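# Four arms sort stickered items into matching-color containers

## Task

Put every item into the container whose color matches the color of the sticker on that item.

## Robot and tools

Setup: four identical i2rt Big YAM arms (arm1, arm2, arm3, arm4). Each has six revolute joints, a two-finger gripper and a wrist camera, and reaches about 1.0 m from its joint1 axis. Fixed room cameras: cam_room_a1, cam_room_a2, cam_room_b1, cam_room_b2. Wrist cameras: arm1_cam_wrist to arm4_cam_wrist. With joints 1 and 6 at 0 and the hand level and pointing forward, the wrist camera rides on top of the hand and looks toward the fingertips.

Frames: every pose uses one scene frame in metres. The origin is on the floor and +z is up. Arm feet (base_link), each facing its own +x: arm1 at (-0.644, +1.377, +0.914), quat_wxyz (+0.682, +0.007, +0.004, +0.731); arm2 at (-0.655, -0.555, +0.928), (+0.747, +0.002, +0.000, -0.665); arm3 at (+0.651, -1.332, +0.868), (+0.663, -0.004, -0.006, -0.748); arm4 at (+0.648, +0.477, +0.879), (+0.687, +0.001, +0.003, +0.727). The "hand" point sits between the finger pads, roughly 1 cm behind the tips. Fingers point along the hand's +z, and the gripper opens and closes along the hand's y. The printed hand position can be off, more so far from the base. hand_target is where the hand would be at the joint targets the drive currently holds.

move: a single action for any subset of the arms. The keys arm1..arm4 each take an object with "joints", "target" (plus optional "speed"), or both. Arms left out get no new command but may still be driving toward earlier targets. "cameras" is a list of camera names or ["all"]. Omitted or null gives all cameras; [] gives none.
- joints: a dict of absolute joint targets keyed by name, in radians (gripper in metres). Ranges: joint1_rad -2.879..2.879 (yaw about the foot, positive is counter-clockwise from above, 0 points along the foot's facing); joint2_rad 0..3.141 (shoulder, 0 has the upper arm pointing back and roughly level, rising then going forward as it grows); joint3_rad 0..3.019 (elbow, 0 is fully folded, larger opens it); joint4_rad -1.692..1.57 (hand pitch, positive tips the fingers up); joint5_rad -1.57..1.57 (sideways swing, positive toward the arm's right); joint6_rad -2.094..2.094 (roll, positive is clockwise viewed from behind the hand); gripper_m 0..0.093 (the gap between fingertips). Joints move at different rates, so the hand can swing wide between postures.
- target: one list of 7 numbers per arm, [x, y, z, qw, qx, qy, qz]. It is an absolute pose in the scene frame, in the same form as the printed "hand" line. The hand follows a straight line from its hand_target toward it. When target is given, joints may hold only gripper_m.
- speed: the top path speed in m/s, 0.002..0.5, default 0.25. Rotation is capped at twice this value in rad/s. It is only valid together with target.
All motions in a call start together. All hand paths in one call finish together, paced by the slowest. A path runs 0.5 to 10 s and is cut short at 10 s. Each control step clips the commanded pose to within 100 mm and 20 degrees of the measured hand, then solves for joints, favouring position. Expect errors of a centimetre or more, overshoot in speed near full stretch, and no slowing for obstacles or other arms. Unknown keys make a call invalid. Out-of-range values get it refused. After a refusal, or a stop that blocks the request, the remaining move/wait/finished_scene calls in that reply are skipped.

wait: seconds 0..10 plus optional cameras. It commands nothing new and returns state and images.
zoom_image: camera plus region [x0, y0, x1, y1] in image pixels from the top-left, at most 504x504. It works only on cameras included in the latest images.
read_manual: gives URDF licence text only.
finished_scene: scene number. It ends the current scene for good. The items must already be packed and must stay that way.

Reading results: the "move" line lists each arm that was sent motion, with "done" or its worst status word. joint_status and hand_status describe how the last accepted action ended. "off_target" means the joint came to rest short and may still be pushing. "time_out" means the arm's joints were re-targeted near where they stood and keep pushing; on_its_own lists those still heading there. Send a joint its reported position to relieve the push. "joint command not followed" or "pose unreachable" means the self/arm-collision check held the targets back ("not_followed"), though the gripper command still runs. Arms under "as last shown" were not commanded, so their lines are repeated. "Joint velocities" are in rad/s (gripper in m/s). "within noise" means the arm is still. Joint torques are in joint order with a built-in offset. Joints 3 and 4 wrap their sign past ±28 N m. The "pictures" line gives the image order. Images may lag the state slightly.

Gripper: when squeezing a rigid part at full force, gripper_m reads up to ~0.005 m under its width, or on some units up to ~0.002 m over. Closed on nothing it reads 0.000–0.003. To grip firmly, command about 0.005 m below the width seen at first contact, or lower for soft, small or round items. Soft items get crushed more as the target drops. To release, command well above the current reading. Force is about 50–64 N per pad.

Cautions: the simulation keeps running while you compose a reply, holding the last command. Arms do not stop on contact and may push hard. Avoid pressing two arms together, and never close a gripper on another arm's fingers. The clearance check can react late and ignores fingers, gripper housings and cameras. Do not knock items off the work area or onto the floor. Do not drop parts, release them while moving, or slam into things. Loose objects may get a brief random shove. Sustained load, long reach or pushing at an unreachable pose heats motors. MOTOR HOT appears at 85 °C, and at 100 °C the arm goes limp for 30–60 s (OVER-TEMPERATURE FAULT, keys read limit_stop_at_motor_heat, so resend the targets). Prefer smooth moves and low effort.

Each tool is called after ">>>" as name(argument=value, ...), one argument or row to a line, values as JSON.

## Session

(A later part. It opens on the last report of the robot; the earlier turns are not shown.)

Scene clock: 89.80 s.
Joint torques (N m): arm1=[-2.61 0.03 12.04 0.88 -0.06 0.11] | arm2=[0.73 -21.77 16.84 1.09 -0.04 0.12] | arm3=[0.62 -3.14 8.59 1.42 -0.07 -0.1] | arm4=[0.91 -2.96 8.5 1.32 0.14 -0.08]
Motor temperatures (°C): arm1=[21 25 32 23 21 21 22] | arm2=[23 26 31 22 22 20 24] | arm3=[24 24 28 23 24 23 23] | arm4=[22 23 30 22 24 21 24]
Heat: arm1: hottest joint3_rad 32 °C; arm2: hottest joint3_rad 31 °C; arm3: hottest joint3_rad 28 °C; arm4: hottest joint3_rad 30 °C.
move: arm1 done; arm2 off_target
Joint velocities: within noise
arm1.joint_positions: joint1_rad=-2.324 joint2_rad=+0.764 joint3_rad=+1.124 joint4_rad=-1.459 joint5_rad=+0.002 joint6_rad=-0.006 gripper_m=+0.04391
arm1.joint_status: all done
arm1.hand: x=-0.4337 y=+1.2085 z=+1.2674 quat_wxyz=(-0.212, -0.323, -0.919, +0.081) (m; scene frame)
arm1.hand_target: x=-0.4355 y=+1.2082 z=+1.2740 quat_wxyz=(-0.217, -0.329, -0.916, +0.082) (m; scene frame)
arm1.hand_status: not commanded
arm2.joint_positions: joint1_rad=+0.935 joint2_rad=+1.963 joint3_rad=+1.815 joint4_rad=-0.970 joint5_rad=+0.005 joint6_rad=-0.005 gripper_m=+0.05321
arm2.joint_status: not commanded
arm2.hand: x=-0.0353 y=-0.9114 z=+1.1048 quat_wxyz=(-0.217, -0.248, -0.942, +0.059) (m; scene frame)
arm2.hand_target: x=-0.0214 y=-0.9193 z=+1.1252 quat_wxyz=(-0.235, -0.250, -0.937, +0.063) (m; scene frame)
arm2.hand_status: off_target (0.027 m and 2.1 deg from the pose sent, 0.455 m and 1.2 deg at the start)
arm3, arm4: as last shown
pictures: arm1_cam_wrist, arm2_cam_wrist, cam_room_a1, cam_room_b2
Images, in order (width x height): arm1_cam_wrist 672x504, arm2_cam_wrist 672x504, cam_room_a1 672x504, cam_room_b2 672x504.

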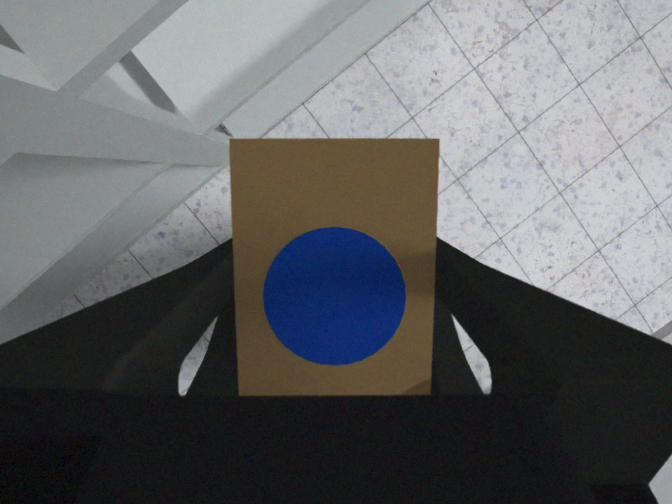

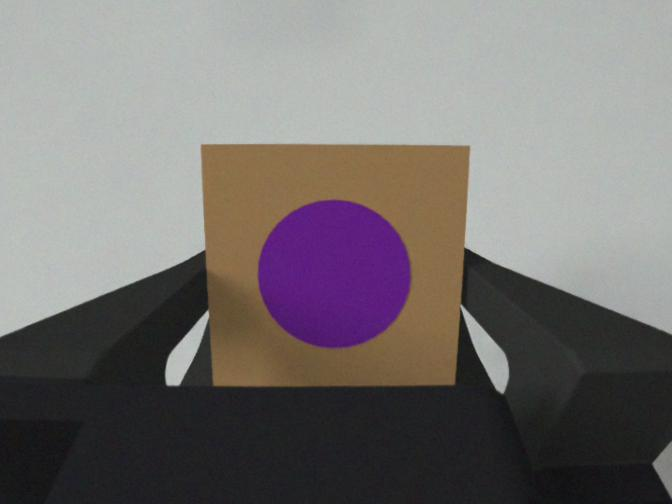

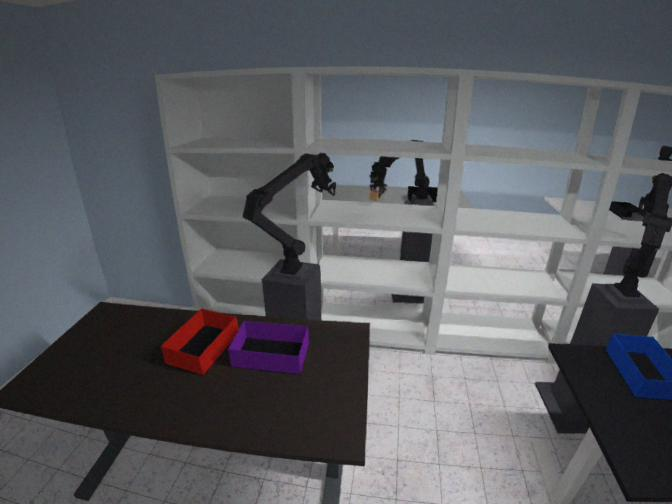

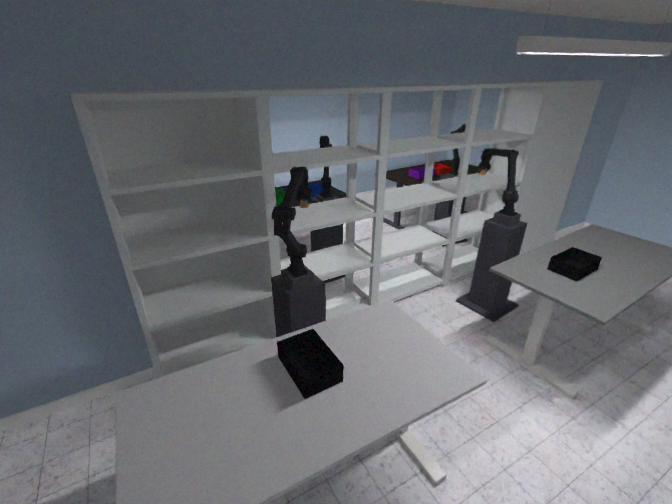

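>>> move(
  arm1={"target":[-0.43,1.205,1.125,0.228,0.327,0.913,-0.0816]},
  arm2={"target":[-0.02,-0.92,1.052,-0.234,-0.250,-0.937,0.0624],"speed":0.12},
  cameras=[],
)

>>> move(
  arm1={"target":[-0.03,0.92,1.125,0.228,0.327,0.913,-0.0816],"speed":0.3},
  arm2={"target":[-0.02,-0.92,1.022,-0.234,-0.250,-0.937,0.0624],"speed":0.06},
  cameras=["arm1_cam_wrist","arm2_cam_wrist"],
)

Scene clock: 97.47 s.
Joint torques (N m): arm1=[-2.32 -0.32 12.48 1.85 -0.02 0.14] | arm2=[0.79 -21.66 10.69 2.54 -0.04 0.13] | arm3=[0.79 -2.96 8.53 1.37 -0.07 -0.1] | arm4=[1.14 -2.37 8.51 1.21 0.14 -0.06]
Motor temperatures (°C): arm1=[21 25 32 23 21 21 22] | arm2=[23 26 32 22 22 20 24] | arm3=[24 24 28 23 24 23 23] | arm4=[22 22 30 22 24 21 24]
Heat: arm1: hottest joint3_rad 32 °C; arm2: hottest joint3_rad 32 °C; arm3: hottest joint3_rad 28 °C; arm4: hottest joint3_rad 30 °C.
move: arm1 off_target; arm2 off_target
Joint velocities: within noise
arm1.joint_positions: joint1_rad=-2.324 joint2_rad=+0.694 joint3_rad=+0.690 joint4_rad=-1.108 joint5_rad=-0.005 joint6_rad=-0.004 gripper_m=+0.04391
arm1.joint_status: not commanded
arm1.hand: x=-0.4350 y=+1.2095 z=+1.1135 quat_wxyz=(-0.207, -0.324, -0.920, +0.076) (m; scene frame)
arm1.hand_target: x=-0.4303 y=+1.2052 z=+1.1252 quat_wxyz=(-0.228, -0.327, -0.913, +0.082) (m; scene frame)
arm1.hand_status: off_target (0.013 m and 2.6 deg from the pose sent, 0.142 m and 2.0 deg at the start)
arm2.joint_positions: joint1_rad=+0.935 joint2_rad=+2.004 joint3_rad=+1.760 joint4_rad=-0.836 joint5_rad=+0.005 joint6_rad=-0.005 gripper_m=+0.05321
arm2.joint_status: not commanded
arm2.hand: x=-0.0229 y=-0.9183 z=+1.0648 quat_wxyz=(-0.235, -0.247, -0.938, +0.064) (m; scene frame)
arm2.hand_target: x=-0.0204 y=-0.9199 z=+1.0521 quat_wxyz=(-0.234, -0.250, -0.937, +0.062) (m; scene frame)
arm2.hand_status: off_target (0.013 m and 0.4 deg from the pose sent, 0.056 m and 2.1 deg at the start)
arm3.joint_positions: joint1_rad=-1.990 joint2_rad=+0.766 joint3_rad=+1.144 joint4_rad=-1.343 joint5_rad=+0.002 joint6_rad=+0.005 gripper_m=+0.09402
arm3.joint_status: not commanded
arm3.hand: x=+0.4014 y=-1.1761 z=+1.2461 quat_wxyz=(+0.074, -0.920, +0.259, +0.285) (m; scene frame)
arm3.hand_target: x=+0.4031 y=-1.1741 z=+1.2452 quat_wxyz=(+0.076, -0.919, +0.261, +0.287) (m; scene frame)
arm3.hand_status: not commanded
arm4.joint_positions: joint1_rad=+0.938 joint2_rad=+0.764 joint3_rad=+1.138 joint4_rad=-1.347 joint5_rad=-0.002 joint6_rad=+0.011 gripper_m=+0.09401
arm4.joint_status: not commanded
arm4.hand: x=+0.4071 y=+0.6363 z=+1.2574 quat_wxyz=(-0.079, +0.915, -0.277, -0.284) (m; scene frame)
arm4.hand_target: x=+0.4058 y=+0.6369 z=+1.2598 quat_wxyz=(-0.083, +0.914, -0.271, -0.290) (m; scene frame)
arm4.hand_status: not commanded
pictures: none
No camera images: "cameras" was empty.

Scene clock: 99.97 s.
Joint torques (N m): arm1=[-0.91 -19.78 17.63 0.85 0.12 0.11] | arm2=[0.73 -20.84 10.09 2.63 -0.04 0.12] | arm3=[0.67 -3.14 8.55 1.37 -0.07 -0.11] | arm4=[0.67 -2.37 8.76 1.42 0.15 -0.04]
Motor temperatures (°C): arm1=[21 25 33 23 21 21 22] | arm2=[23 27 32 22 22 20 24] | arm3=[24 24 28 23 24 23 23] | arm4=[22 22 30 22 24 21 24]
Heat: arm1: hottest joint3_rad 33 °C; arm2: hottest joint3_rad 32 °C; arm3: hottest joint3_rad 28 °C; arm4: hottest joint3_rad 30 °C.
move: arm1 off_target; arm2 off_target
Joint velocities: within noise
arm1.joint_positions: joint1_rad=-2.288 joint2_rad=+2.060 joint3_rad=+2.000 joint4_rad=-1.066 joint5_rad=+0.015 joint6_rad=+0.039 gripper_m=+0.04391
arm1.joint_status: not commanded
arm1.hand: x=-0.0477 y=+0.9234 z=+1.0916 quat_wxyz=(-0.201, -0.330, -0.919, +0.074) (m; scene frame)
arm1.hand_target: x=-0.0319 y=+0.9213 z=+1.1251 quat_wxyz=(-0.229, -0.327, -0.913, +0.082) (m; scene frame)
arm1.hand_status: off_target (0.038 m and 3.4 deg from the pose sent, 0.498 m and 2.6 deg at the start)
arm2.joint_positions: joint1_rad=+0.935 joint2_rad=+2.016 joint3_rad=+1.722 joint4_rad=-0.769 joint5_rad=+0.005 joint6_rad=-0.005 gripper_m=+0.05321
arm2.joint_status: not commanded
arm2.hand: x=-0.0209 y=-0.9194 z=+1.0455 quat_wxyz=(-0.242, -0.247, -0.936, +0.066) (m; scene frame)
arm2.hand_target: x=-0.0207 y=-0.9196 z=+1.0223 quat_wxyz=(-0.234, -0.250, -0.937, +0.062) (m; scene frame)
arm2.hand_status: off_target (0.024 m and 1.1 deg from the pose sent, 0.043 m and 0.4 deg at the start)
arm3, arm4: as last shown
pictures: arm1_cam_wrist, arm2_cam_wrist
Images, in order (width x height): arm1_cam_wrist 672x504, arm2_cam_wrist 672x504.

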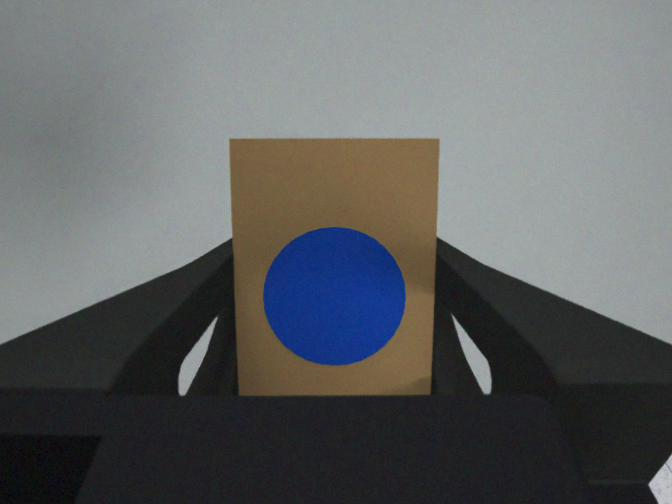

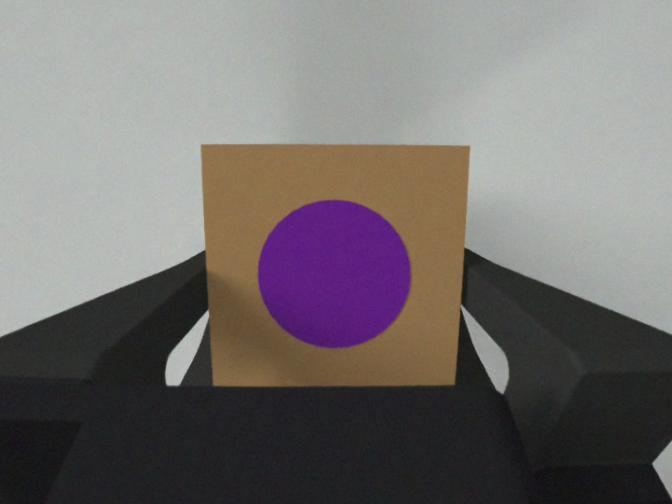

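>>> move(
  arm1={"target":[-0.03,0.92,1.035,0.228,0.327,0.913,-0.0816],"speed":0.12},
  arm2={"target":[-0.02,-0.92,1.0,-0.234,-0.250,-0.937,0.0624],"speed":0.05},
  cameras=["arm1_cam_wrist","arm2_cam_wrist"],
)

>>> move(
  arm1={"target":[-0.03,0.92,1.01,0.228,0.327,0.913,-0.0816],"speed":0.05},
  arm2={"target":[-0.02,-0.92,0.99,-0.234,-0.250,-0.937,0.0624],"speed":0.05},
  cameras=["arm1_cam_wrist","arm2_cam_wrist"],
)

Scene clock: 105.53 s.
Joint torques (N m): arm1=[-1.14 -20.07 11.82 1.91 0.1 0.12] | arm2=[0.73 -20.95 9.98 2.59 -0.06 0.12] | arm3=[0.5 -3.14 8.55 1.39 -0.08 -0.1] | arm4=[1.2 -2.61 8.53 1.31 0.14 -0.09]
Motor temperatures (°C): arm1=[21 26 33 23 21 21 22] | arm2=[23 27 32 22 22 20 24] | arm3=[24 24 28 23 24 23 23] | arm4=[22 22 30 22 24 21 24]
Heat: arm1: hottest joint3_rad 33 °C; arm2: hottest joint3_rad 32 °C; arm3: hottest joint3_rad 28 °C; arm4: hottest joint3_rad 30 °C.
move: arm1 off_target; arm2 off_target
Joint velocities: within noise
arm1.joint_positions: joint1_rad=-2.288 joint2_rad=+2.094 joint3_rad=+1.887 joint4_rad=-0.885 joint5_rad=+0.015 joint6_rad=+0.040 gripper_m=+0.04391
arm1.joint_status: not commanded
arm1.hand: x=-0.0401 y=+0.9173 z=+1.0313 quat_wxyz=(-0.217, -0.329, -0.916, +0.080) (m; scene frame)
arm1.hand_target: x=-0.0302 y=+0.9202 z=+1.0351 quat_wxyz=(-0.228, -0.327, -0.913, +0.082) (m; scene frame)
arm1.hand_status: off_target (0.011 m and 1.4 deg from the pose sent, 0.059 m and 3.3 deg at the start)
arm2.joint_positions: joint1_rad=+0.935 joint2_rad=+2.036 joint3_rad=+1.695 joint4_rad=-0.720 joint5_rad=+0.005 joint6_rad=-0.005 gripper_m=+0.05321
arm2.joint_status: not commanded
arm2.hand: x=-0.0200 y=-0.9198 z=+1.0238 quat_wxyz=(-0.243, -0.247, -0.936, +0.066) (m; scene frame)
arm2.hand_target: x=-0.0207 y=-0.9197 z=+1.0004 quat_wxyz=(-0.234, -0.250, -0.937, +0.062) (m; scene frame)
arm2.hand_status: off_target (0.024 m and 1.2 deg from the pose sent, 0.046 m and 1.1 deg at the start)
arm3, arm4: as last shown
pictures: arm1_cam_wrist, arm2_cam_wrist
Images, in order (width x height): arm1_cam_wrist 672x504, arm2_cam_wrist 672x504.

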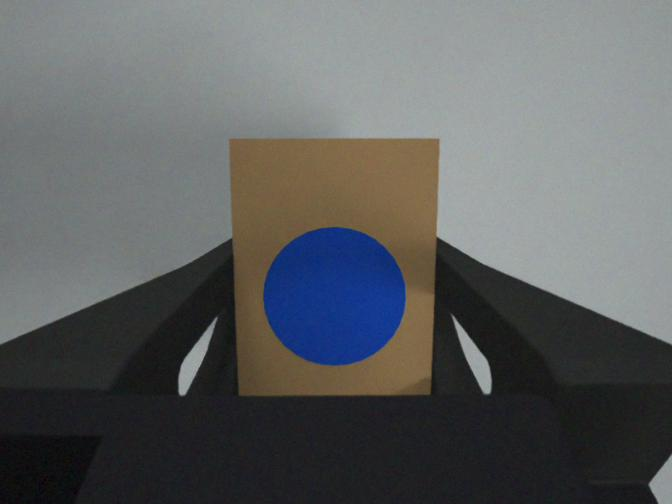

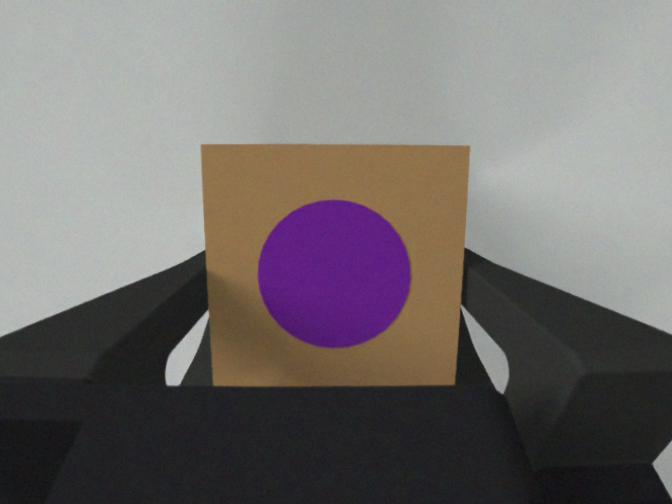

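Scene clock: 106.57 s.
Joint torques (N m): arm1=[-0.5 -18.49 11.33 1.92 0.14 0.12] | arm2=[0.73 -20.25 9.39 2.63 -0.06 0.12] | arm3=[0.5 -3.08 8.53 1.37 -0.07 -0.09] | arm4=[1.49 -2.78 8.69 1.2 0.15 -0.06]
Motor temperatures (°C): arm1=[21 26 34 23 21 21 22] | arm2=[23 27 32 22 22 20 24] | arm3=[24 24 28 23 24 23 23] | arm4=[22 22 30 22 24 21 24]
Heat: arm1: hottest joint3_rad 34 °C; arm2: hottest joint3_rad 32 °C; arm3: hottest joint3_rad 28 °C; arm4: hottest joint3_rad 30 °C.
move: arm1 off_target; arm2 off_target
Joint velocities: within noise
arm1.joint_positions: joint1_rad=-2.287 joint2_rad=+2.103 joint3_rad=+1.854 joint4_rad=-0.830 joint5_rad=+0.016 joint6_rad=+0.040 gripper_m=+0.04391
arm1.joint_status: not commanded
arm1.hand: x=-0.0389 y=+0.9165 z=+1.0149 quat_wxyz=(-0.222, -0.329, -0.914, +0.081) (m; scene frame)
arm1.hand_target: x=-0.0301 y=+0.9202 z=+1.0102 quat_wxyz=(-0.228, -0.327, -0.913, +0.082) (m; scene frame)
arm1.hand_status: off_target (0.011 m and 0.7 deg from the pose sent, 0.024 m and 1.4 deg at the start)
arm2.joint_positions: joint1_rad=+0.935 joint2_rad=+2.036 joint3_rad=+1.689 joint4_rad=-0.699 joint5_rad=+0.005 joint6_rad=-0.005 gripper_m=+0.05321
arm2.joint_status: not commanded
arm2.hand: x=-0.0180 y=-0.9210 z=+1.0234 quat_wxyz=(-0.250, -0.246, -0.934, +0.068) (m; scene frame)
arm2.hand_target: x=-0.0212 y=-0.9194 z=+0.9907 quat_wxyz=(-0.234, -0.250, -0.937, +0.062) (m; scene frame)
arm2.hand_status: off_target (0.033 m and 2.0 deg from the pose sent, 0.034 m and 1.2 deg at the start)
arm3, arm4: as last shown
pictures: arm1_cam_wrist, arm2_cam_wrist
Images, in order (width x height): arm1_cam_wrist 672x504, arm2_cam_wrist 672x504.

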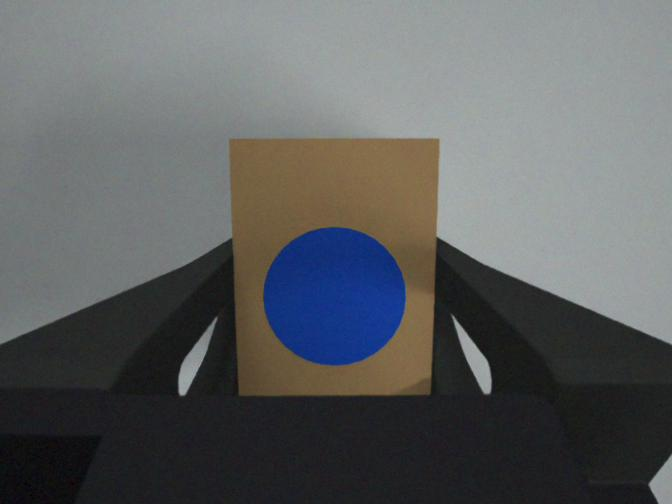

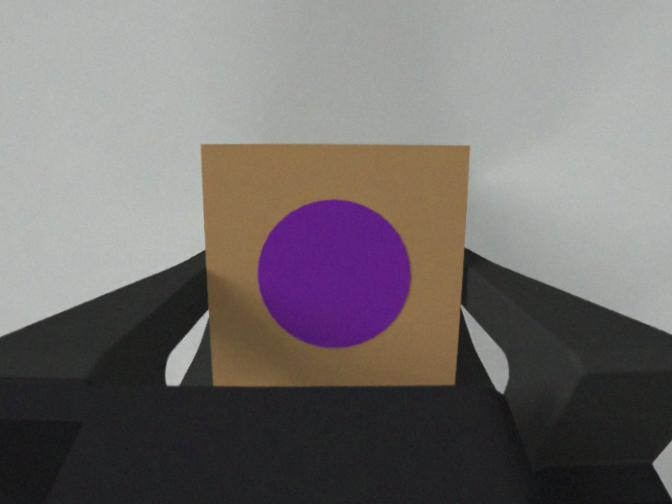

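>>> move(
  arm1={"target":[-0.03,0.92,0.998,0.228,0.327,0.913,-0.0816],"speed":0.05},
  arm2={"joints":{"gripper_m":0.09}},
  cameras=["arm1_cam_wrist","arm2_cam_wrist"],
)

Scene clock: 111.50 s.
Joint torques (N m): arm1=[-0.91 -18.26 10.47 1.83 0.11 0.13] | arm2=[0.67 -20.42 9.4 2.55 -0.06 0.12] | arm3=[0.62 -3.02 8.5 1.42 -0.07 -0.1] | arm4=[1.38 -2.32 8.64 1.24 0.12 -0.05]
Motor temperatures (°C): arm1=[21 26 34 23 21 21 22] | arm2=[23 27 32 22 22 20 24] | arm3=[24 24 28 23 24 23 23] | arm4=[22 22 30 22 24 21 24]
Heat: arm1: hottest joint3_rad 34 °C; arm2: hottest joint3_rad 32 °C; arm3: hottest joint3_rad 28 °C; arm4: hottest joint3_rad 30 °C.
move: arm1 off_target; arm2 done
Joint velocities: within noise
arm1.joint_positions: joint1_rad=-2.287 joint2_rad=+2.103 joint3_rad=+1.846 joint4_rad=-0.805 joint5_rad=+0.016 joint6_rad=+0.041 gripper_m=+0.04391
arm1.joint_status: not commanded
arm1.hand: x=-0.0365 y=+0.9147 z=+1.0140 quat_wxyz=(-0.231, -0.328, -0.912, +0.084) (m; scene frame)
arm1.hand_target: x=-0.0305 y=+0.9203 z=+0.9982 quat_wxyz=(-0.228, -0.327, -0.913, +0.082) (m; scene frame)
arm1.hand_status: off_target (0.018 m and 0.4 deg from the pose sent, 0.019 m and 0.7 deg at the start)
arm2.joint_positions: joint1_rad=+0.935 joint2_rad=+2.040 joint3_rad=+1.689 joint4_rad=-0.698 joint5_rad=+0.005 joint6_rad=-0.005 gripper_m=+0.08993
arm2.joint_status: all done
arm2.hand: x=-0.0177 y=-0.9211 z=+1.0212 quat_wxyz=(-0.249, -0.246, -0.934, +0.067) (m; scene frame)
arm2.hand_target: x=-0.0212 y=-0.9194 z=+0.9906 quat_wxyz=(-0.234, -0.250, -0.937, +0.062) (m; scene frame)
arm2.hand_status: not commanded
arm3, arm4: as last shown
pictures: arm1_cam_wrist, arm2_cam_wrist
Images, in order (width x height): arm1_cam_wrist 672x504, arm2_cam_wrist 672x504.

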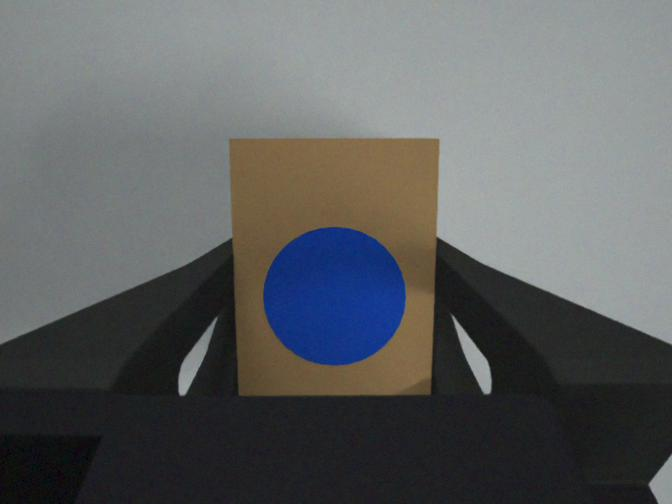

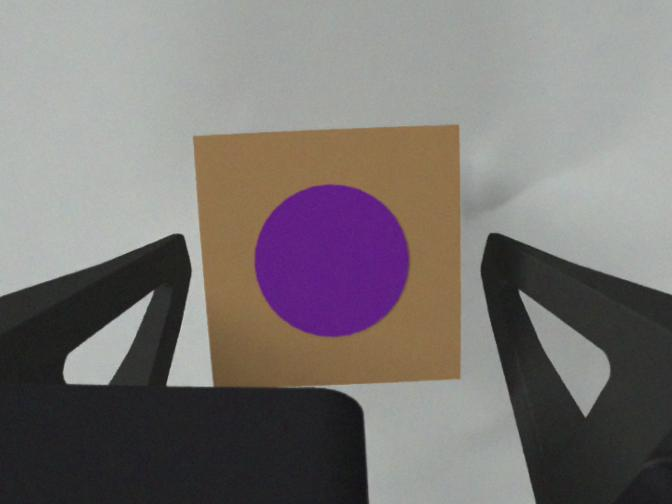

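>>> move(
  arm1={"joints":{"gripper_m":0.09}},
  arm2={"target":[-0.14,-0.85,1.1,-0.234,-0.250,-0.937,0.0624],"speed":0.25},
  cameras=["arm1_cam_wrist","arm2_cam_wrist"],
)

>>> move(
  arm1={"target":[-0.14,1.0,1.10,0.228,0.327,0.913,-0.0816],"speed":0.25},
  arm2={"target":[-0.41,-0.695,1.125,-0.234,-0.250,-0.937,0.0624],"speed":0.3},
  arm3={"target":[0.39,-1.17,1.11,-0.08,0.916,-0.252,-0.291]},
  cameras=["arm1_cam_wrist"],
)

Scene clock: 117.70 s.
Joint torques (N m): arm1=[-1.2 -18.37 11.07 1.77 0.1 0.13] | arm2=[1.08 -16.09 9.94 1.22 0.02 0.12] | arm3=[0.5 -2.96 8.51 1.4 -0.08 -0.11] | arm4=[1.08 -2.84 8.66 1.31 0.09 -0.05]
Motor temperatures (°C): arm1=[21 26 33 23 21 21 22] | arm2=[23 27 32 22 22 20 24] | arm3=[24 24 28 23 24 23 23] | arm4=[22 22 30 22 24 21 24]
Heat: arm1: hottest joint3_rad 33 °C; arm2: hottest joint3_rad 32 °C; arm3: hottest joint3_rad 28 °C; arm4: hottest joint3_rad 30 °C.
move: arm1 done; arm2 off_target
Joint velocities: within noise
arm1.joint_positions: joint1_rad=-2.287 joint2_rad=+2.106 joint3_rad=+1.840 joint4_rad=-0.803 joint5_rad=+0.016 joint6_rad=+0.041 gripper_m=+0.08996
arm1.joint_status: all done
arm1.hand: x=-0.0378 y=+0.9156 z=+1.0089 quat_wxyz=(-0.227, -0.329, -0.913, +0.083) (m; scene frame)
arm1.hand_target: x=-0.0305 y=+0.9202 z=+0.9983 quat_wxyz=(-0.228, -0.327, -0.913, +0.082) (m; scene frame)
arm1.hand_status: not commanded
arm2.joint_positions: joint1_rad=+0.935 joint2_rad=+1.620 joint3_rad=+1.342 joint4_rad=-0.762 joint5_rad=+0.005 joint6_rad=-0.003 gripper_m=+0.08993
arm2.joint_status: not commanded
arm2.hand: x=-0.1352 y=-0.8547 z=+1.1163 quat_wxyz=(-0.253, -0.247, -0.933, +0.068) (m; scene frame)
arm2.hand_target: x=-0.1402 y=-0.8500 z=+1.1004 quat_wxyz=(-0.234, -0.250, -0.937, +0.063) (m; scene frame)
arm2.hand_status: off_target (0.018 m and 2.3 deg from the pose sent, 0.162 m and 1.9 deg at the start)
arm3, arm4: as last shown
pictures: arm1_cam_wrist, arm2_cam_wrist
Images, in order (width x height): arm1_cam_wrist 672x504, arm2_cam_wrist 672x504.

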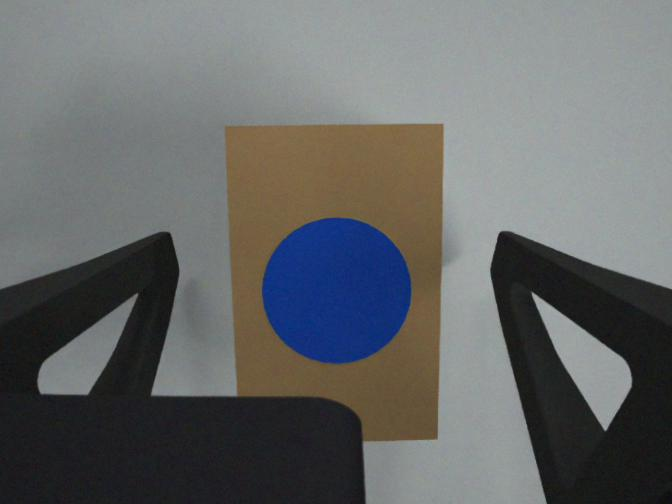

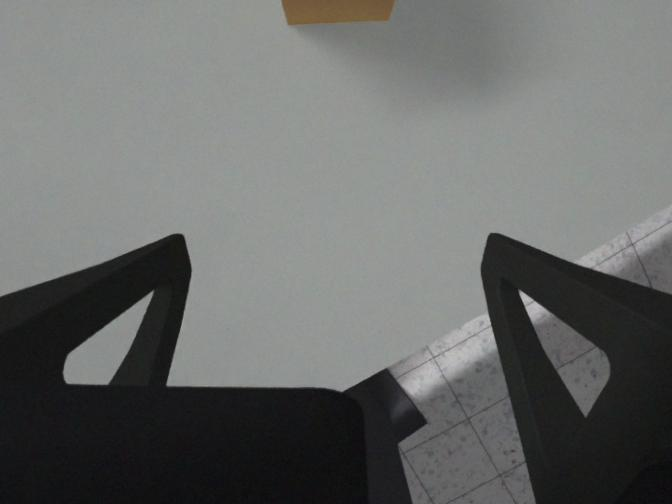

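Scene clock: 119.43 s.
Joint torques (N m): arm1=[-0.67 -15.5 10.99 0.83 0.07 0.05] | arm2=[1.49 -2.49 10.45 1.21 0.15 0.2] | arm3=[1.14 -3.49 9.37 1.74 0.13 -0.11] | arm4=[0.67 -2.37 8.65 1.36 0.14 -0.08]
Motor temperatures (°C): arm1=[21 26 33 23 21 21 22] | arm2=[23 27 32 22 22 20 24] | arm3=[24 24 28 23 24 23 23] | arm4=[22 22 30 22 24 21 24]
Heat: arm1: hottest joint3_rad 33 °C; arm2: hottest joint3_rad 32 °C; arm3: hottest joint3_rad 28 °C; arm4: hottest joint3_rad 30 °C.
move: arm1 done; arm2 off_target; arm3 done
Joint velocities: within noise
arm1.joint_positions: joint1_rad=-2.286 joint2_rad=+1.704 joint3_rad=+1.465 joint4_rad=-0.826 joint5_rad=+0.016 joint6_rad=+0.047 gripper_m=+0.08996
arm1.joint_status: not commanded
arm1.hand: x=-0.1402 y=+0.9948 z=+1.0962 quat_wxyz=(-0.229, -0.331, -0.912, +0.083) (m; scene frame)
arm1.hand_target: x=-0.1401 y=+0.9999 z=+1.1000 quat_wxyz=(-0.228, -0.327, -0.913, +0.082) (m; scene frame)
arm1.hand_status: done (0.006 m and 0.5 deg from the pose sent, 0.161 m and 0.3 deg at the start)
arm2.joint_positions: joint1_rad=+0.935 joint2_rad=+0.722 joint3_rad=+0.690 joint4_rad=-1.016 joint5_rad=+0.006 joint6_rad=-0.003 gripper_m=+0.08993
arm2.joint_status: not commanded
arm2.hand: x=-0.4067 y=-0.6995 z=+1.1348 quat_wxyz=(-0.250, -0.247, -0.934, +0.068) (m; scene frame)
arm2.hand_target: x=-0.4102 y=-0.6950 z=+1.1250 quat_wxyz=(-0.234, -0.250, -0.937, +0.063) (m; scene frame)
arm2.hand_status: off_target (0.011 m and 2.0 deg from the pose sent, 0.318 m and 2.3 deg at the start)
arm3.joint_positions: joint1_rad=-1.990 joint2_rad=+0.720 joint3_rad=+0.755 joint4_rad=-1.002 joint5_rad=+0.005 joint6_rad=-0.001 gripper_m=+0.09402
arm3.joint_status: not commanded
arm3.hand: x=+0.3913 y=-1.1714 z=+1.1070 quat_wxyz=(+0.075, -0.921, +0.257, +0.283) (m; scene frame)
arm3.hand_target: x=+0.3900 y=-1.1700 z=+1.1101 quat_wxyz=(+0.080, -0.919, +0.253, +0.292) (m; scene frame)
arm3.hand_status: done (0.004 m and 1.3 deg from the pose sent, 0.137 m and 1.3 deg at the start)
arm4: as last shown
pictures: arm1_cam_wrist
Images, in order (width x height): arm1_cam_wrist 672x504.

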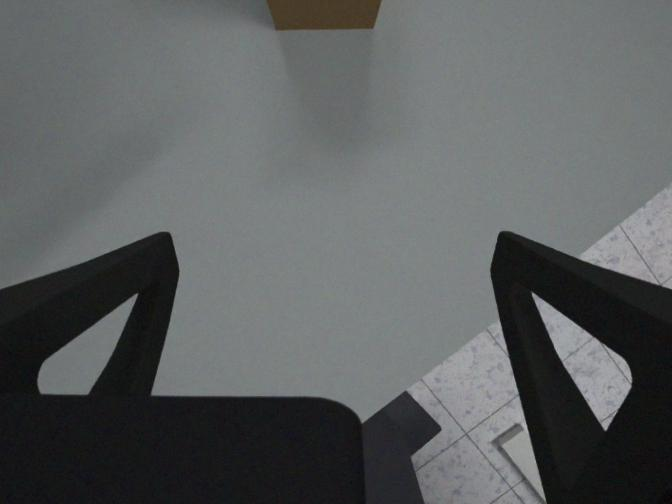

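>>> move(
  arm1={"target":[-0.43,1.205,1.125,0.228,0.327,0.913,-0.0816],"speed":0.35},
  arm3={"target":[0.05,-0.963,1.11,-0.0787,0.921,-0.249,-0.290],"speed":0.3},
  arm4={"target":[0.385,0.65,1.11,-0.101,0.898,-0.321,-0.283]},
  cameras=["arm3_cam_wrist"],
)

>>> move(
  arm4={"target":[0.015,0.865,1.11,-0.101,0.898,-0.321,-0.283],"speed":0.3},
  cameras=["arm3_cam_wrist","arm4_cam_wrist"],
)

Scene clock: 128.00 s.
Joint torques (N m): arm1=[-2.37 0.91 11.79 0.83 0 -0.02] | arm2=[1.55 -2.49 10.47 1.2 0.15 0.18] | arm3=[1.14 -20.89 13.91 0.8 -0.1 -0.12] | arm4=[1.44 -2.02 9.4 1.66 0.26 0.18]
Motor temperatures (°C): arm1=[21 27 33 23 21 21 22] | arm2=[23 27 32 22 22 20 23] | arm3=[24 24 28 23 24 23 23] | arm4=[22 22 31 22 24 21 24]
Heat: arm1: hottest joint3_rad 33 °C; arm2: hottest joint3_rad 32 °C; arm3: hottest joint3_rad 28 °C; arm4: hottest joint3_rad 31 °C.
move: arm1 done; arm3 off_target; arm4 done
Joint velocities: within noise
arm1.joint_positions: joint1_rad=-2.316 joint2_rad=+0.677 joint3_rad=+0.702 joint4_rad=-1.077 joint5_rad=-0.005 joint6_rad=+0.014 gripper_m=+0.08996
arm1.joint_status: not commanded
arm1.hand: x=-0.4274 y=+1.2061 z=+1.1269 quat_wxyz=(-0.236, -0.326, -0.912, +0.083) (m; scene frame)
arm1.hand_target: x=-0.4300 y=+1.2050 z=+1.1249 quat_wxyz=(-0.228, -0.327, -0.913, +0.082) (m; scene frame)
arm1.hand_status: done (0.003 m and 0.9 deg from the pose sent, 0.359 m and 0.4 deg at the start)
arm2: as last shown
arm3.joint_positions: joint1_rad=-1.990 joint2_rad=+1.811 joint3_rad=+1.671 joint4_rad=-0.858 joint5_rad=+0.002 joint6_rad=-0.013 gripper_m=+0.09402
arm3.joint_status: not commanded
arm3.hand: x=+0.0599 y=-0.9735 z=+1.0842 quat_wxyz=(+0.072, -0.927, +0.252, +0.269) (m; scene frame)
arm3.hand_target: x=+0.0513 y=-0.9636 z=+1.1099 quat_wxyz=(+0.079, -0.921, +0.249, +0.290) (m; scene frame)
arm3.hand_status: off_target (0.030 m and 2.6 deg from the pose sent, 0.400 m and 1.2 deg at the start)
arm4.joint_positions: joint1_rad=+0.984 joint2_rad=+0.748 joint3_rad=+0.733 joint4_rad=-0.964 joint5_rad=+0.094 joint6_rad=+0.118 gripper_m=+0.09401
arm4.joint_status: not commanded
arm4.hand: x=+0.3907 y=+0.6487 z=+1.1084 quat_wxyz=(-0.101, +0.901, -0.318, -0.277) (m; scene frame)
arm4.hand_target: x=+0.3851 y=+0.6499 z=+1.1101 quat_wxyz=(-0.101, +0.898, -0.321, -0.283) (m; scene frame)
arm4.hand_status: done (0.006 m and 0.8 deg from the pose sent, 0.150 m and 6.0 deg at the start)
pictures: arm3_cam_wrist
Images, in order (width x height): arm3_cam_wrist 672x504.

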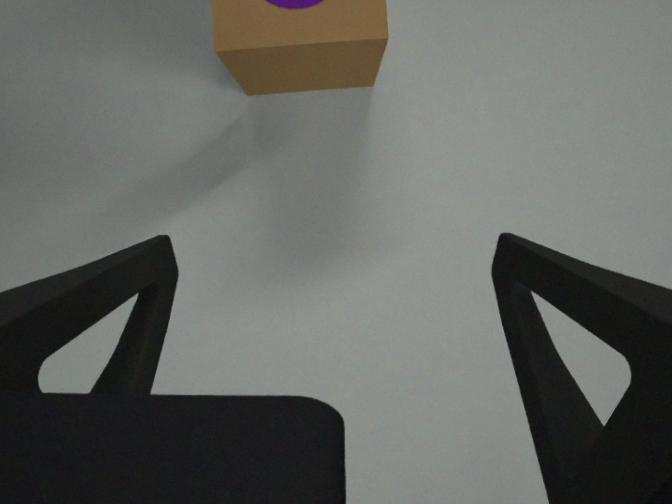

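Scene clock: 130.17 s.
Joint torques (N m): arm1=[-3.02 1.32 11.64 0.83 -0.03 -0.07] | arm2=[1.49 -2.49 10.47 1.22 0.16 0.19] | arm3=[1.14 -20.95 13.86 0.79 -0.08 -0.14] | arm4=[1.32 -21.01 12.96 0.57 0.22 0.13]
Motor temperatures (°C): arm1=[21 26 33 23 21 21 22] | arm2=[23 26 32 22 22 20 23] | arm3=[24 24 28 23 24 23 23] | arm4=[22 22 31 22 24 21 24]
Heat: arm1: hottest joint3_rad 33 °C; arm2: hottest joint3_rad 32 °C; arm3: hottest joint3_rad 28 °C; arm4: hottest joint3_rad 31 °C.
move: arm4 off_target
Joint velocities: within noise
arm1, arm2, arm3: as last shown
arm1.joint_positions: joint1_rad=-2.316 joint2_rad=+0.677 joint3_rad=+0.702 joint4_rad=-1.077 joint5_rad=-0.005 joint6_rad=+0.013 gripper_m=+0.08996
arm3.joint_positions: joint1_rad=-1.990 joint2_rad=+1.811 joint3_rad=+1.671 joint4_rad=-0.858 joint5_rad=+0.002 joint6_rad=-0.014 gripper_m=+0.09402
arm4.joint_positions: joint1_rad=+0.985 joint2_rad=+1.924 joint3_rad=+1.810 joint4_rad=-0.882 joint5_rad=+0.094 joint6_rad=+0.118 gripper_m=+0.09401
arm4.joint_status: not commanded
arm4.hand: x=+0.0280 y=+0.8610 z=+1.0940 quat_wxyz=(-0.100, +0.903, -0.318, -0.270) (m; scene frame)
arm4.hand_target: x=+0.0159 y=+0.8645 z=+1.1101 quat_wxyz=(-0.101, +0.898, -0.321, -0.284) (m; scene frame)
arm4.hand_status: off_target (0.021 m and 1.7 deg from the pose sent, 0.434 m and 0.9 deg at the start)
pictures: arm3_cam_wrist, arm4_cam_wrist
Images, in order (width x height): arm3_cam_wrist 672x504, arm4_cam_wrist 672x504.

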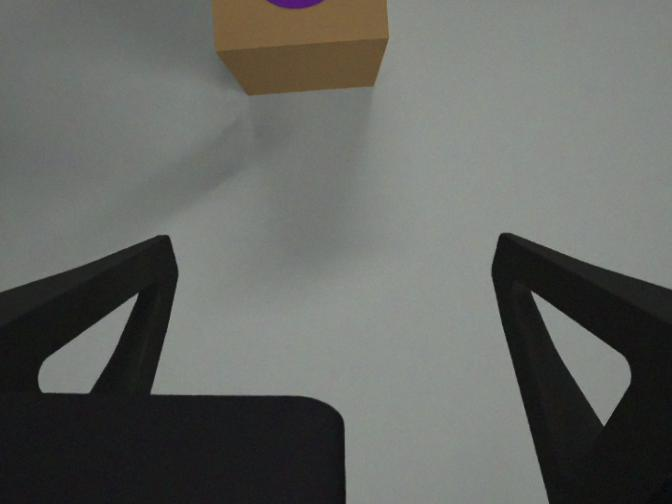

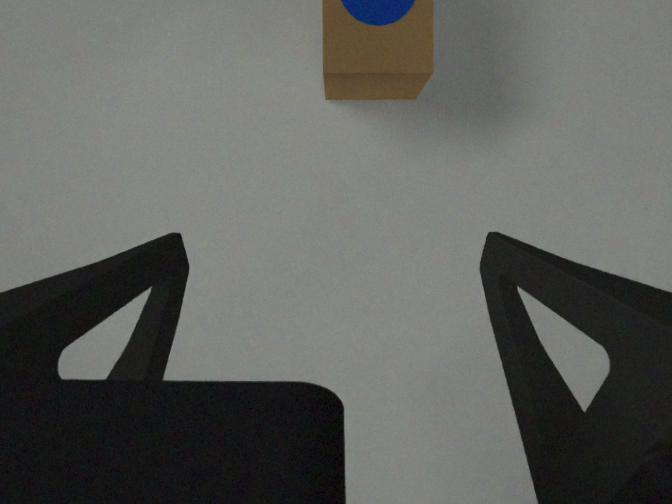

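>>> move(
  arm3={"target":[-0.036,-0.927,1.085,-0.069,0.928,-0.2185,-0.293],"speed":0.2},
  arm4={"target":[-0.048,0.951,1.085,-0.101,0.898,-0.321,-0.283],"speed":0.2},
  cameras=["arm3_cam_wrist","arm4_cam_wrist"],
)

Scene clock: 145.17 s.
Joint torques (N m): arm1=[-2.78 1.08 11.69 0.88 -0.02 -0.07] | arm2=[1.55 -2.49 10.45 1.17 0.15 0.19] | arm3=[1.9 -25.64 14.17 0.75 -0.11 -0.13] | arm4=[1.26 -25.7 12.86 0.47 -0.02 -0.09]
Motor temperatures (°C): arm1=[21 26 33 23 21 21 22] | arm2=[23 26 32 22 22 20 23] | arm3=[24 24 30 23 24 23 23] | arm4=[22 23 33 22 24 21 24]
Heat: arm1: hottest joint3_rad 33 °C; arm2: hottest joint3_rad 32 °C; arm3: hottest joint3_rad 30 °C; arm4: hottest joint3_rad 33 °C.
move: arm3 off_target; arm4 off_target
Joint velocities: within noise
arm1, arm2: as last shown
arm3.joint_positions: joint1_rad=-1.990 joint2_rad=+2.092 joint3_rad=+2.033 joint4_rad=-0.942 joint5_rad=-0.030 joint6_rad=-0.059 gripper_m=+0.09402
arm3.joint_status: not commanded
arm3.hand: x=-0.0234 y=-0.9304 z=+1.0567 quat_wxyz=(+0.063, -0.934, +0.226, +0.271) (m; scene frame)
arm3.hand_target: x=-0.0346 y=-0.9276 z=+1.0851 quat_wxyz=(+0.069, -0.928, +0.219, +0.294) (m; scene frame)
arm3.hand_status: off_target (0.031 m and 2.9 deg from the pose sent, 0.106 m and 4.7 deg at the start)
arm4.joint_positions: joint1_rad=+0.927 joint2_rad=+2.264 joint3_rad=+2.314 joint4_rad=-1.038 joint5_rad=+0.067 joint6_rad=+0.096 gripper_m=+0.09401
arm4.joint_status: not commanded
arm4.hand: x=-0.0379 y=+0.9493 z=+1.0732 quat_wxyz=(-0.099, +0.898, -0.331, -0.272) (m; scene frame)
arm4.hand_target: x=-0.0473 y=+0.9506 z=+1.0851 quat_wxyz=(-0.101, +0.898, -0.321, -0.284) (m; scene frame)
arm4.hand_status: off_target (0.016 m and 1.7 deg from the pose sent, 0.118 m and 1.7 deg at the start)
pictures: arm3_cam_wrist, arm4_cam_wrist
Images, in order (width x height): arm3_cam_wrist 672x504, arm4_cam_wrist 672x504.

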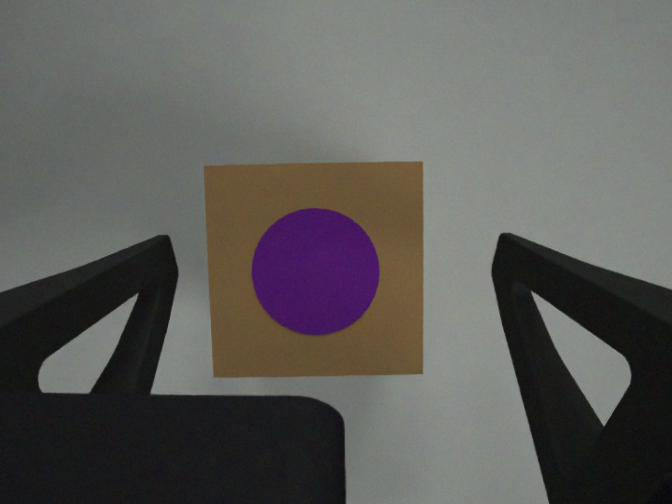

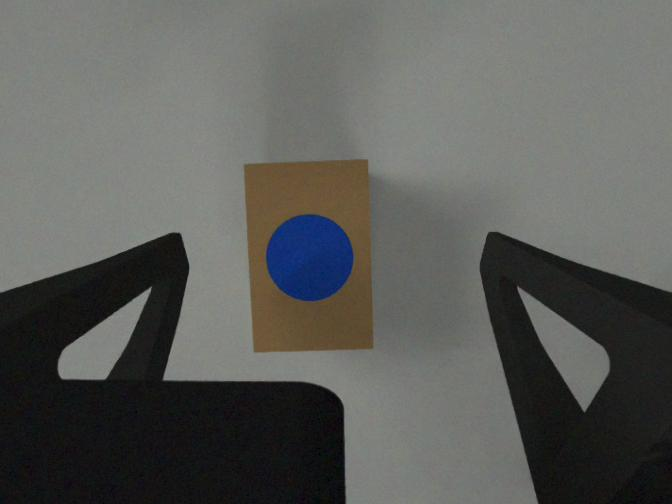

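>>> move(
  arm3={"target":[-0.037,-0.932,1.04,-0.069,0.928,-0.2185,-0.293],"speed":0.1},
  arm4={"target":[-0.052,0.943,1.02,-0.101,0.898,-0.321,-0.283],"speed":0.1},
  cameras=["arm3_cam_wrist","arm4_cam_wrist"],
)

Scene clock: 152.20 s.
Joint torques (N m): arm1=[-2.37 1.61 11.6 0.76 -0.01 -0.06] | arm2=[1.49 -2.61 10.48 1.21 0.15 0.18] | arm3=[2.26 -24.82 9.1 1.77 0.01 -0.08] | arm4=[1.26 -25.99 9.44 1.5 0.24 -0.03]
Motor temperatures (°C): arm1=[21 25 33 23 21 21 22] | arm2=[23 26 32 22 22 20 23] | arm3=[24 24 31 23 24 23 23] | arm4=[22 23 34 22 24 21 24]
Heat: arm1: hottest joint3_rad 33 °C; arm2: hottest joint3_rad 32 °C; arm3: hottest joint3_rad 31 °C; arm4: hottest joint3_rad 34 °C.
move: arm3 off_target; arm4 off_target
Joint velocities: within noise
arm1, arm2: as last shown
arm3.joint_positions: joint1_rad=-1.990 joint2_rad=+2.092 joint3_rad=+1.990 joint4_rad=-0.853 joint5_rad=-0.030 joint6_rad=-0.059 gripper_m=+0.09402
arm3.joint_status: not commanded
arm3.hand: x=-0.0304 y=-0.9264 z=+1.0469 quat_wxyz=(+0.070, -0.927, +0.225, +0.292) (m; scene frame)
arm3.hand_target: x=-0.0367 y=-0.9319 z=+1.0400 quat_wxyz=(+0.069, -0.928, +0.219, +0.293) (m; scene frame)
arm3.hand_status: off_target (0.011 m and 0.7 deg from the pose sent, 0.022 m and 2.9 deg at the start)
arm4.joint_positions: joint1_rad=+0.938 joint2_rad=+2.264 joint3_rad=+2.192 joint4_rad=-0.898 joint5_rad=+0.067 joint6_rad=+0.096 gripper_m=+0.09401
arm4.joint_status: not commanded
arm4.hand: x=-0.0455 y=+0.9437 z=+1.0291 quat_wxyz=(-0.099, +0.897, -0.325, -0.281) (m; scene frame)
arm4.hand_target: x=-0.0518 y=+0.9427 z=+1.0201 quat_wxyz=(-0.101, +0.898, -0.321, -0.283) (m; scene frame)
arm4.hand_status: off_target (0.011 m and 0.6 deg from the pose sent, 0.055 m and 1.7 deg at the start)
pictures: arm3_cam_wrist, arm4_cam_wrist
Images, in order (width x height): arm3_cam_wrist 672x504, arm4_cam_wrist 672x504.

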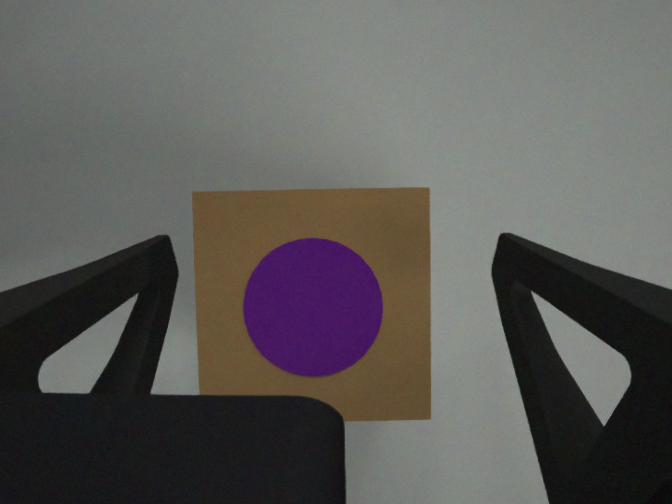

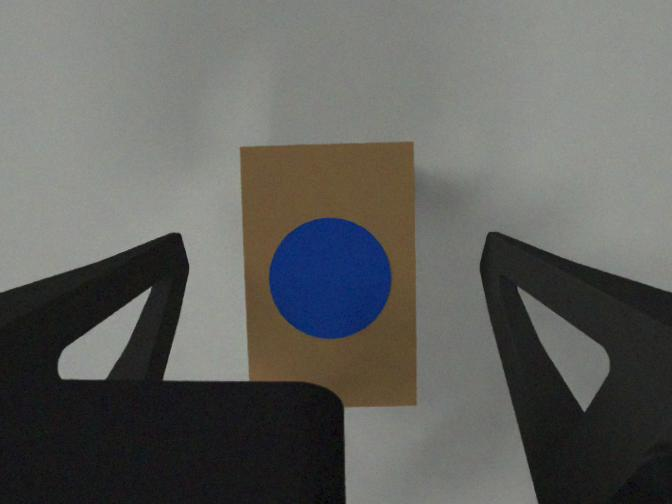

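>>> move(
  arm3={"target":[-0.036,-0.938,1.01,-0.069,0.928,-0.2185,-0.293],"speed":0.08},
  arm4={"target":[-0.052,0.943,1.005,-0.101,0.898,-0.321,-0.283],"speed":0.08},
  cameras=["arm3_cam_wrist"],
)

>>> move(
  arm3={"joints":{"gripper_m":0.04}},
  arm4={"joints":{"gripper_m":0.03}},
  cameras=["arm3_cam_wrist","arm4_cam_wrist"],
)

Scene clock: 159.13 s.
Joint torques (N m): arm1=[-2.37 1.38 11.67 0.87 -0.02 -0.05] | arm2=[1.55 -2.55 10.47 1.17 0.14 0.19] | arm3=[2.61 -24.47 8.36 1.74 0.07 -0.03] | arm4=[1.38 -25.29 9.09 1.5 0.24 0]
Motor temperatures (°C): arm1=[21 25 33 23 21 21 21] | arm2=[23 26 33 22 22 20 23] | arm3=[24 24 30 23 24 23 23] | arm4=[22 23 34 22 24 21 24]
Heat: arm1: hottest joint3_rad 33 °C; arm2: hottest joint3_rad 33 °C; arm3: hottest joint3_rad 30 °C; arm4: hottest joint3_rad 34 °C.
move: arm3 off_target; arm4 off_target
Joint velocities: within noise
arm1, arm2: as last shown
arm3.joint_positions: joint1_rad=-1.989 joint2_rad=+2.092 joint3_rad=+1.923 joint4_rad=-0.774 joint5_rad=-0.027 joint6_rad=-0.057 gripper_m=+0.09401
arm3.joint_status: not commanded
arm3.hand: x=-0.0298 y=-0.9276 z=+1.0234 quat_wxyz=(+0.072, -0.925, +0.225, +0.297) (m; scene frame)
arm3.hand_target: x=-0.0357 y=-0.9382 z=+1.0101 quat_wxyz=(+0.069, -0.928, +0.219, +0.293) (m; scene frame)
arm3.hand_status: off_target (0.018 m and 1.0 deg from the pose sent, 0.039 m and 0.7 deg at the start)
arm4.joint_positions: joint1_rad=+0.938 joint2_rad=+2.264 joint3_rad=+2.165 joint4_rad=-0.862 joint5_rad=+0.067 joint6_rad=+0.096 gripper_m=+0.09401
arm4.joint_status: not commanded
arm4.hand: x=-0.0462 y=+0.9441 z=+1.0200 quat_wxyz=(-0.100, +0.896, -0.325, -0.285) (m; scene frame)
arm4.hand_target: x=-0.0517 y=+0.9427 z=+1.0052 quat_wxyz=(-0.101, +0.898, -0.321, -0.283) (m; scene frame)
arm4.hand_status: off_target (0.016 m and 0.6 deg from the pose sent, 0.025 m and 0.6 deg at the start)
pictures: arm3_cam_wrist
Images, in order (width x height): arm3_cam_wrist 672x504.

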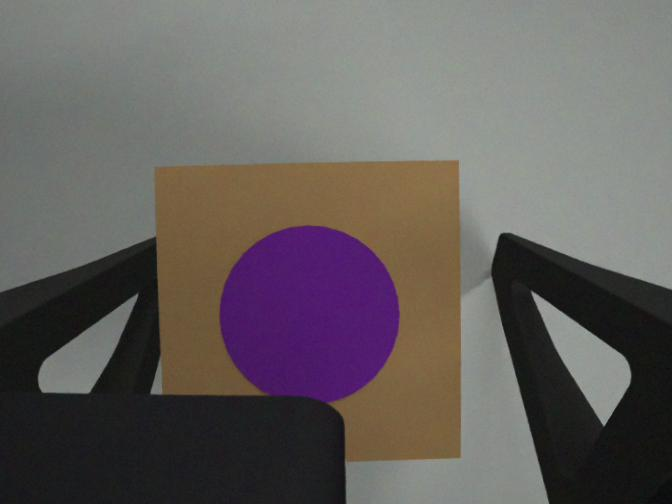

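Scene clock: 159.77 s.
Joint torques (N m): arm1=[-2.49 0.38 11.6 0.85 -0.03 -0.06] | arm2=[1.44 -2.49 10.48 1.2 0.15 0.19] | arm3=[2.37 -24.29 8.43 1.69 0.07 -0.05] | arm4=[0.97 -25.35 9.26 1.69 0.19 -0.02]
Motor temperatures (°C): arm1=[21 25 33 23 21 21 21] | arm2=[23 26 33 22 22 20 23] | arm3=[24 24 30 23 24 23 23] | arm4=[22 23 34 22 24 21 24]
Heat: arm1: hottest joint3_rad 33 °C; arm2: hottest joint3_rad 33 °C; arm3: hottest joint3_rad 30 °C; arm4: hottest joint3_rad 34 °C.
move: arm3 off_target; arm4 off_target
Joint velocities: within noise
arm1, arm2: as last shown
arm3.joint_positions: joint1_rad=-1.986 joint2_rad=+2.092 joint3_rad=+1.923 joint4_rad=-0.773 joint5_rad=-0.028 joint6_rad=-0.057 gripper_m=+0.05314
arm3.joint_status: gripper_m off_target (ended at +0.05316, target +0.04000)
arm3.hand: x=-0.0308 y=-0.9292 z=+1.0232 quat_wxyz=(+0.072, -0.925, +0.223, +0.298) (m; scene frame)
arm3.hand_target: x=-0.0357 y=-0.9380 z=+1.0102 quat_wxyz=(+0.069, -0.928, +0.219, +0.293) (m; scene frame)
arm3.hand_status: not commanded
arm4.joint_positions: joint1_rad=+0.938 joint2_rad=+2.264 joint3_rad=+2.165 joint4_rad=-0.862 joint5_rad=+0.068 joint6_rad=+0.096 gripper_m=+0.04417
arm4.joint_status: gripper_m off_target (ended at +0.04420, target +0.03000)
arm4.hand: x=-0.0463 y=+0.9442 z=+1.0201 quat_wxyz=(-0.100, +0.896, -0.325, -0.285) (m; scene frame)
arm4.hand_target: x=-0.0516 y=+0.9427 z=+1.0052 quat_wxyz=(-0.101, +0.898, -0.321, -0.283) (m; scene frame)
arm4.hand_status: not commanded
pictures: arm3_cam_wrist, arm4_cam_wrist
Images, in order (width x height): arm3_cam_wrist 672x504, arm4_cam_wrist 672x504.

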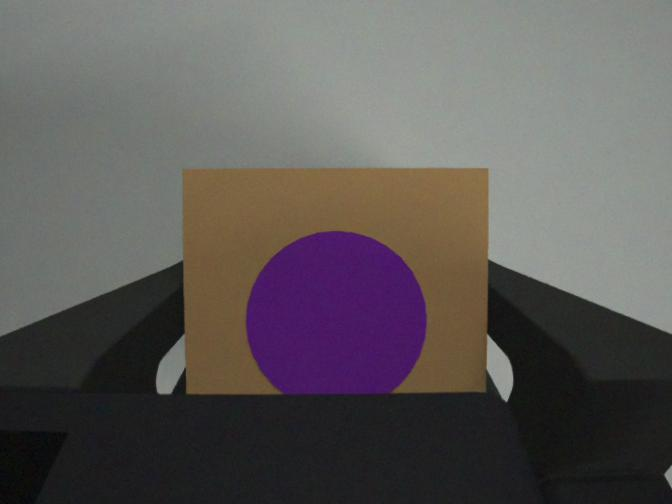

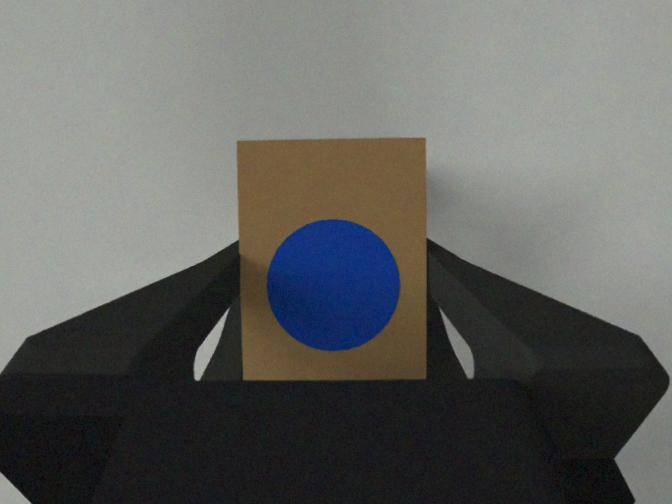

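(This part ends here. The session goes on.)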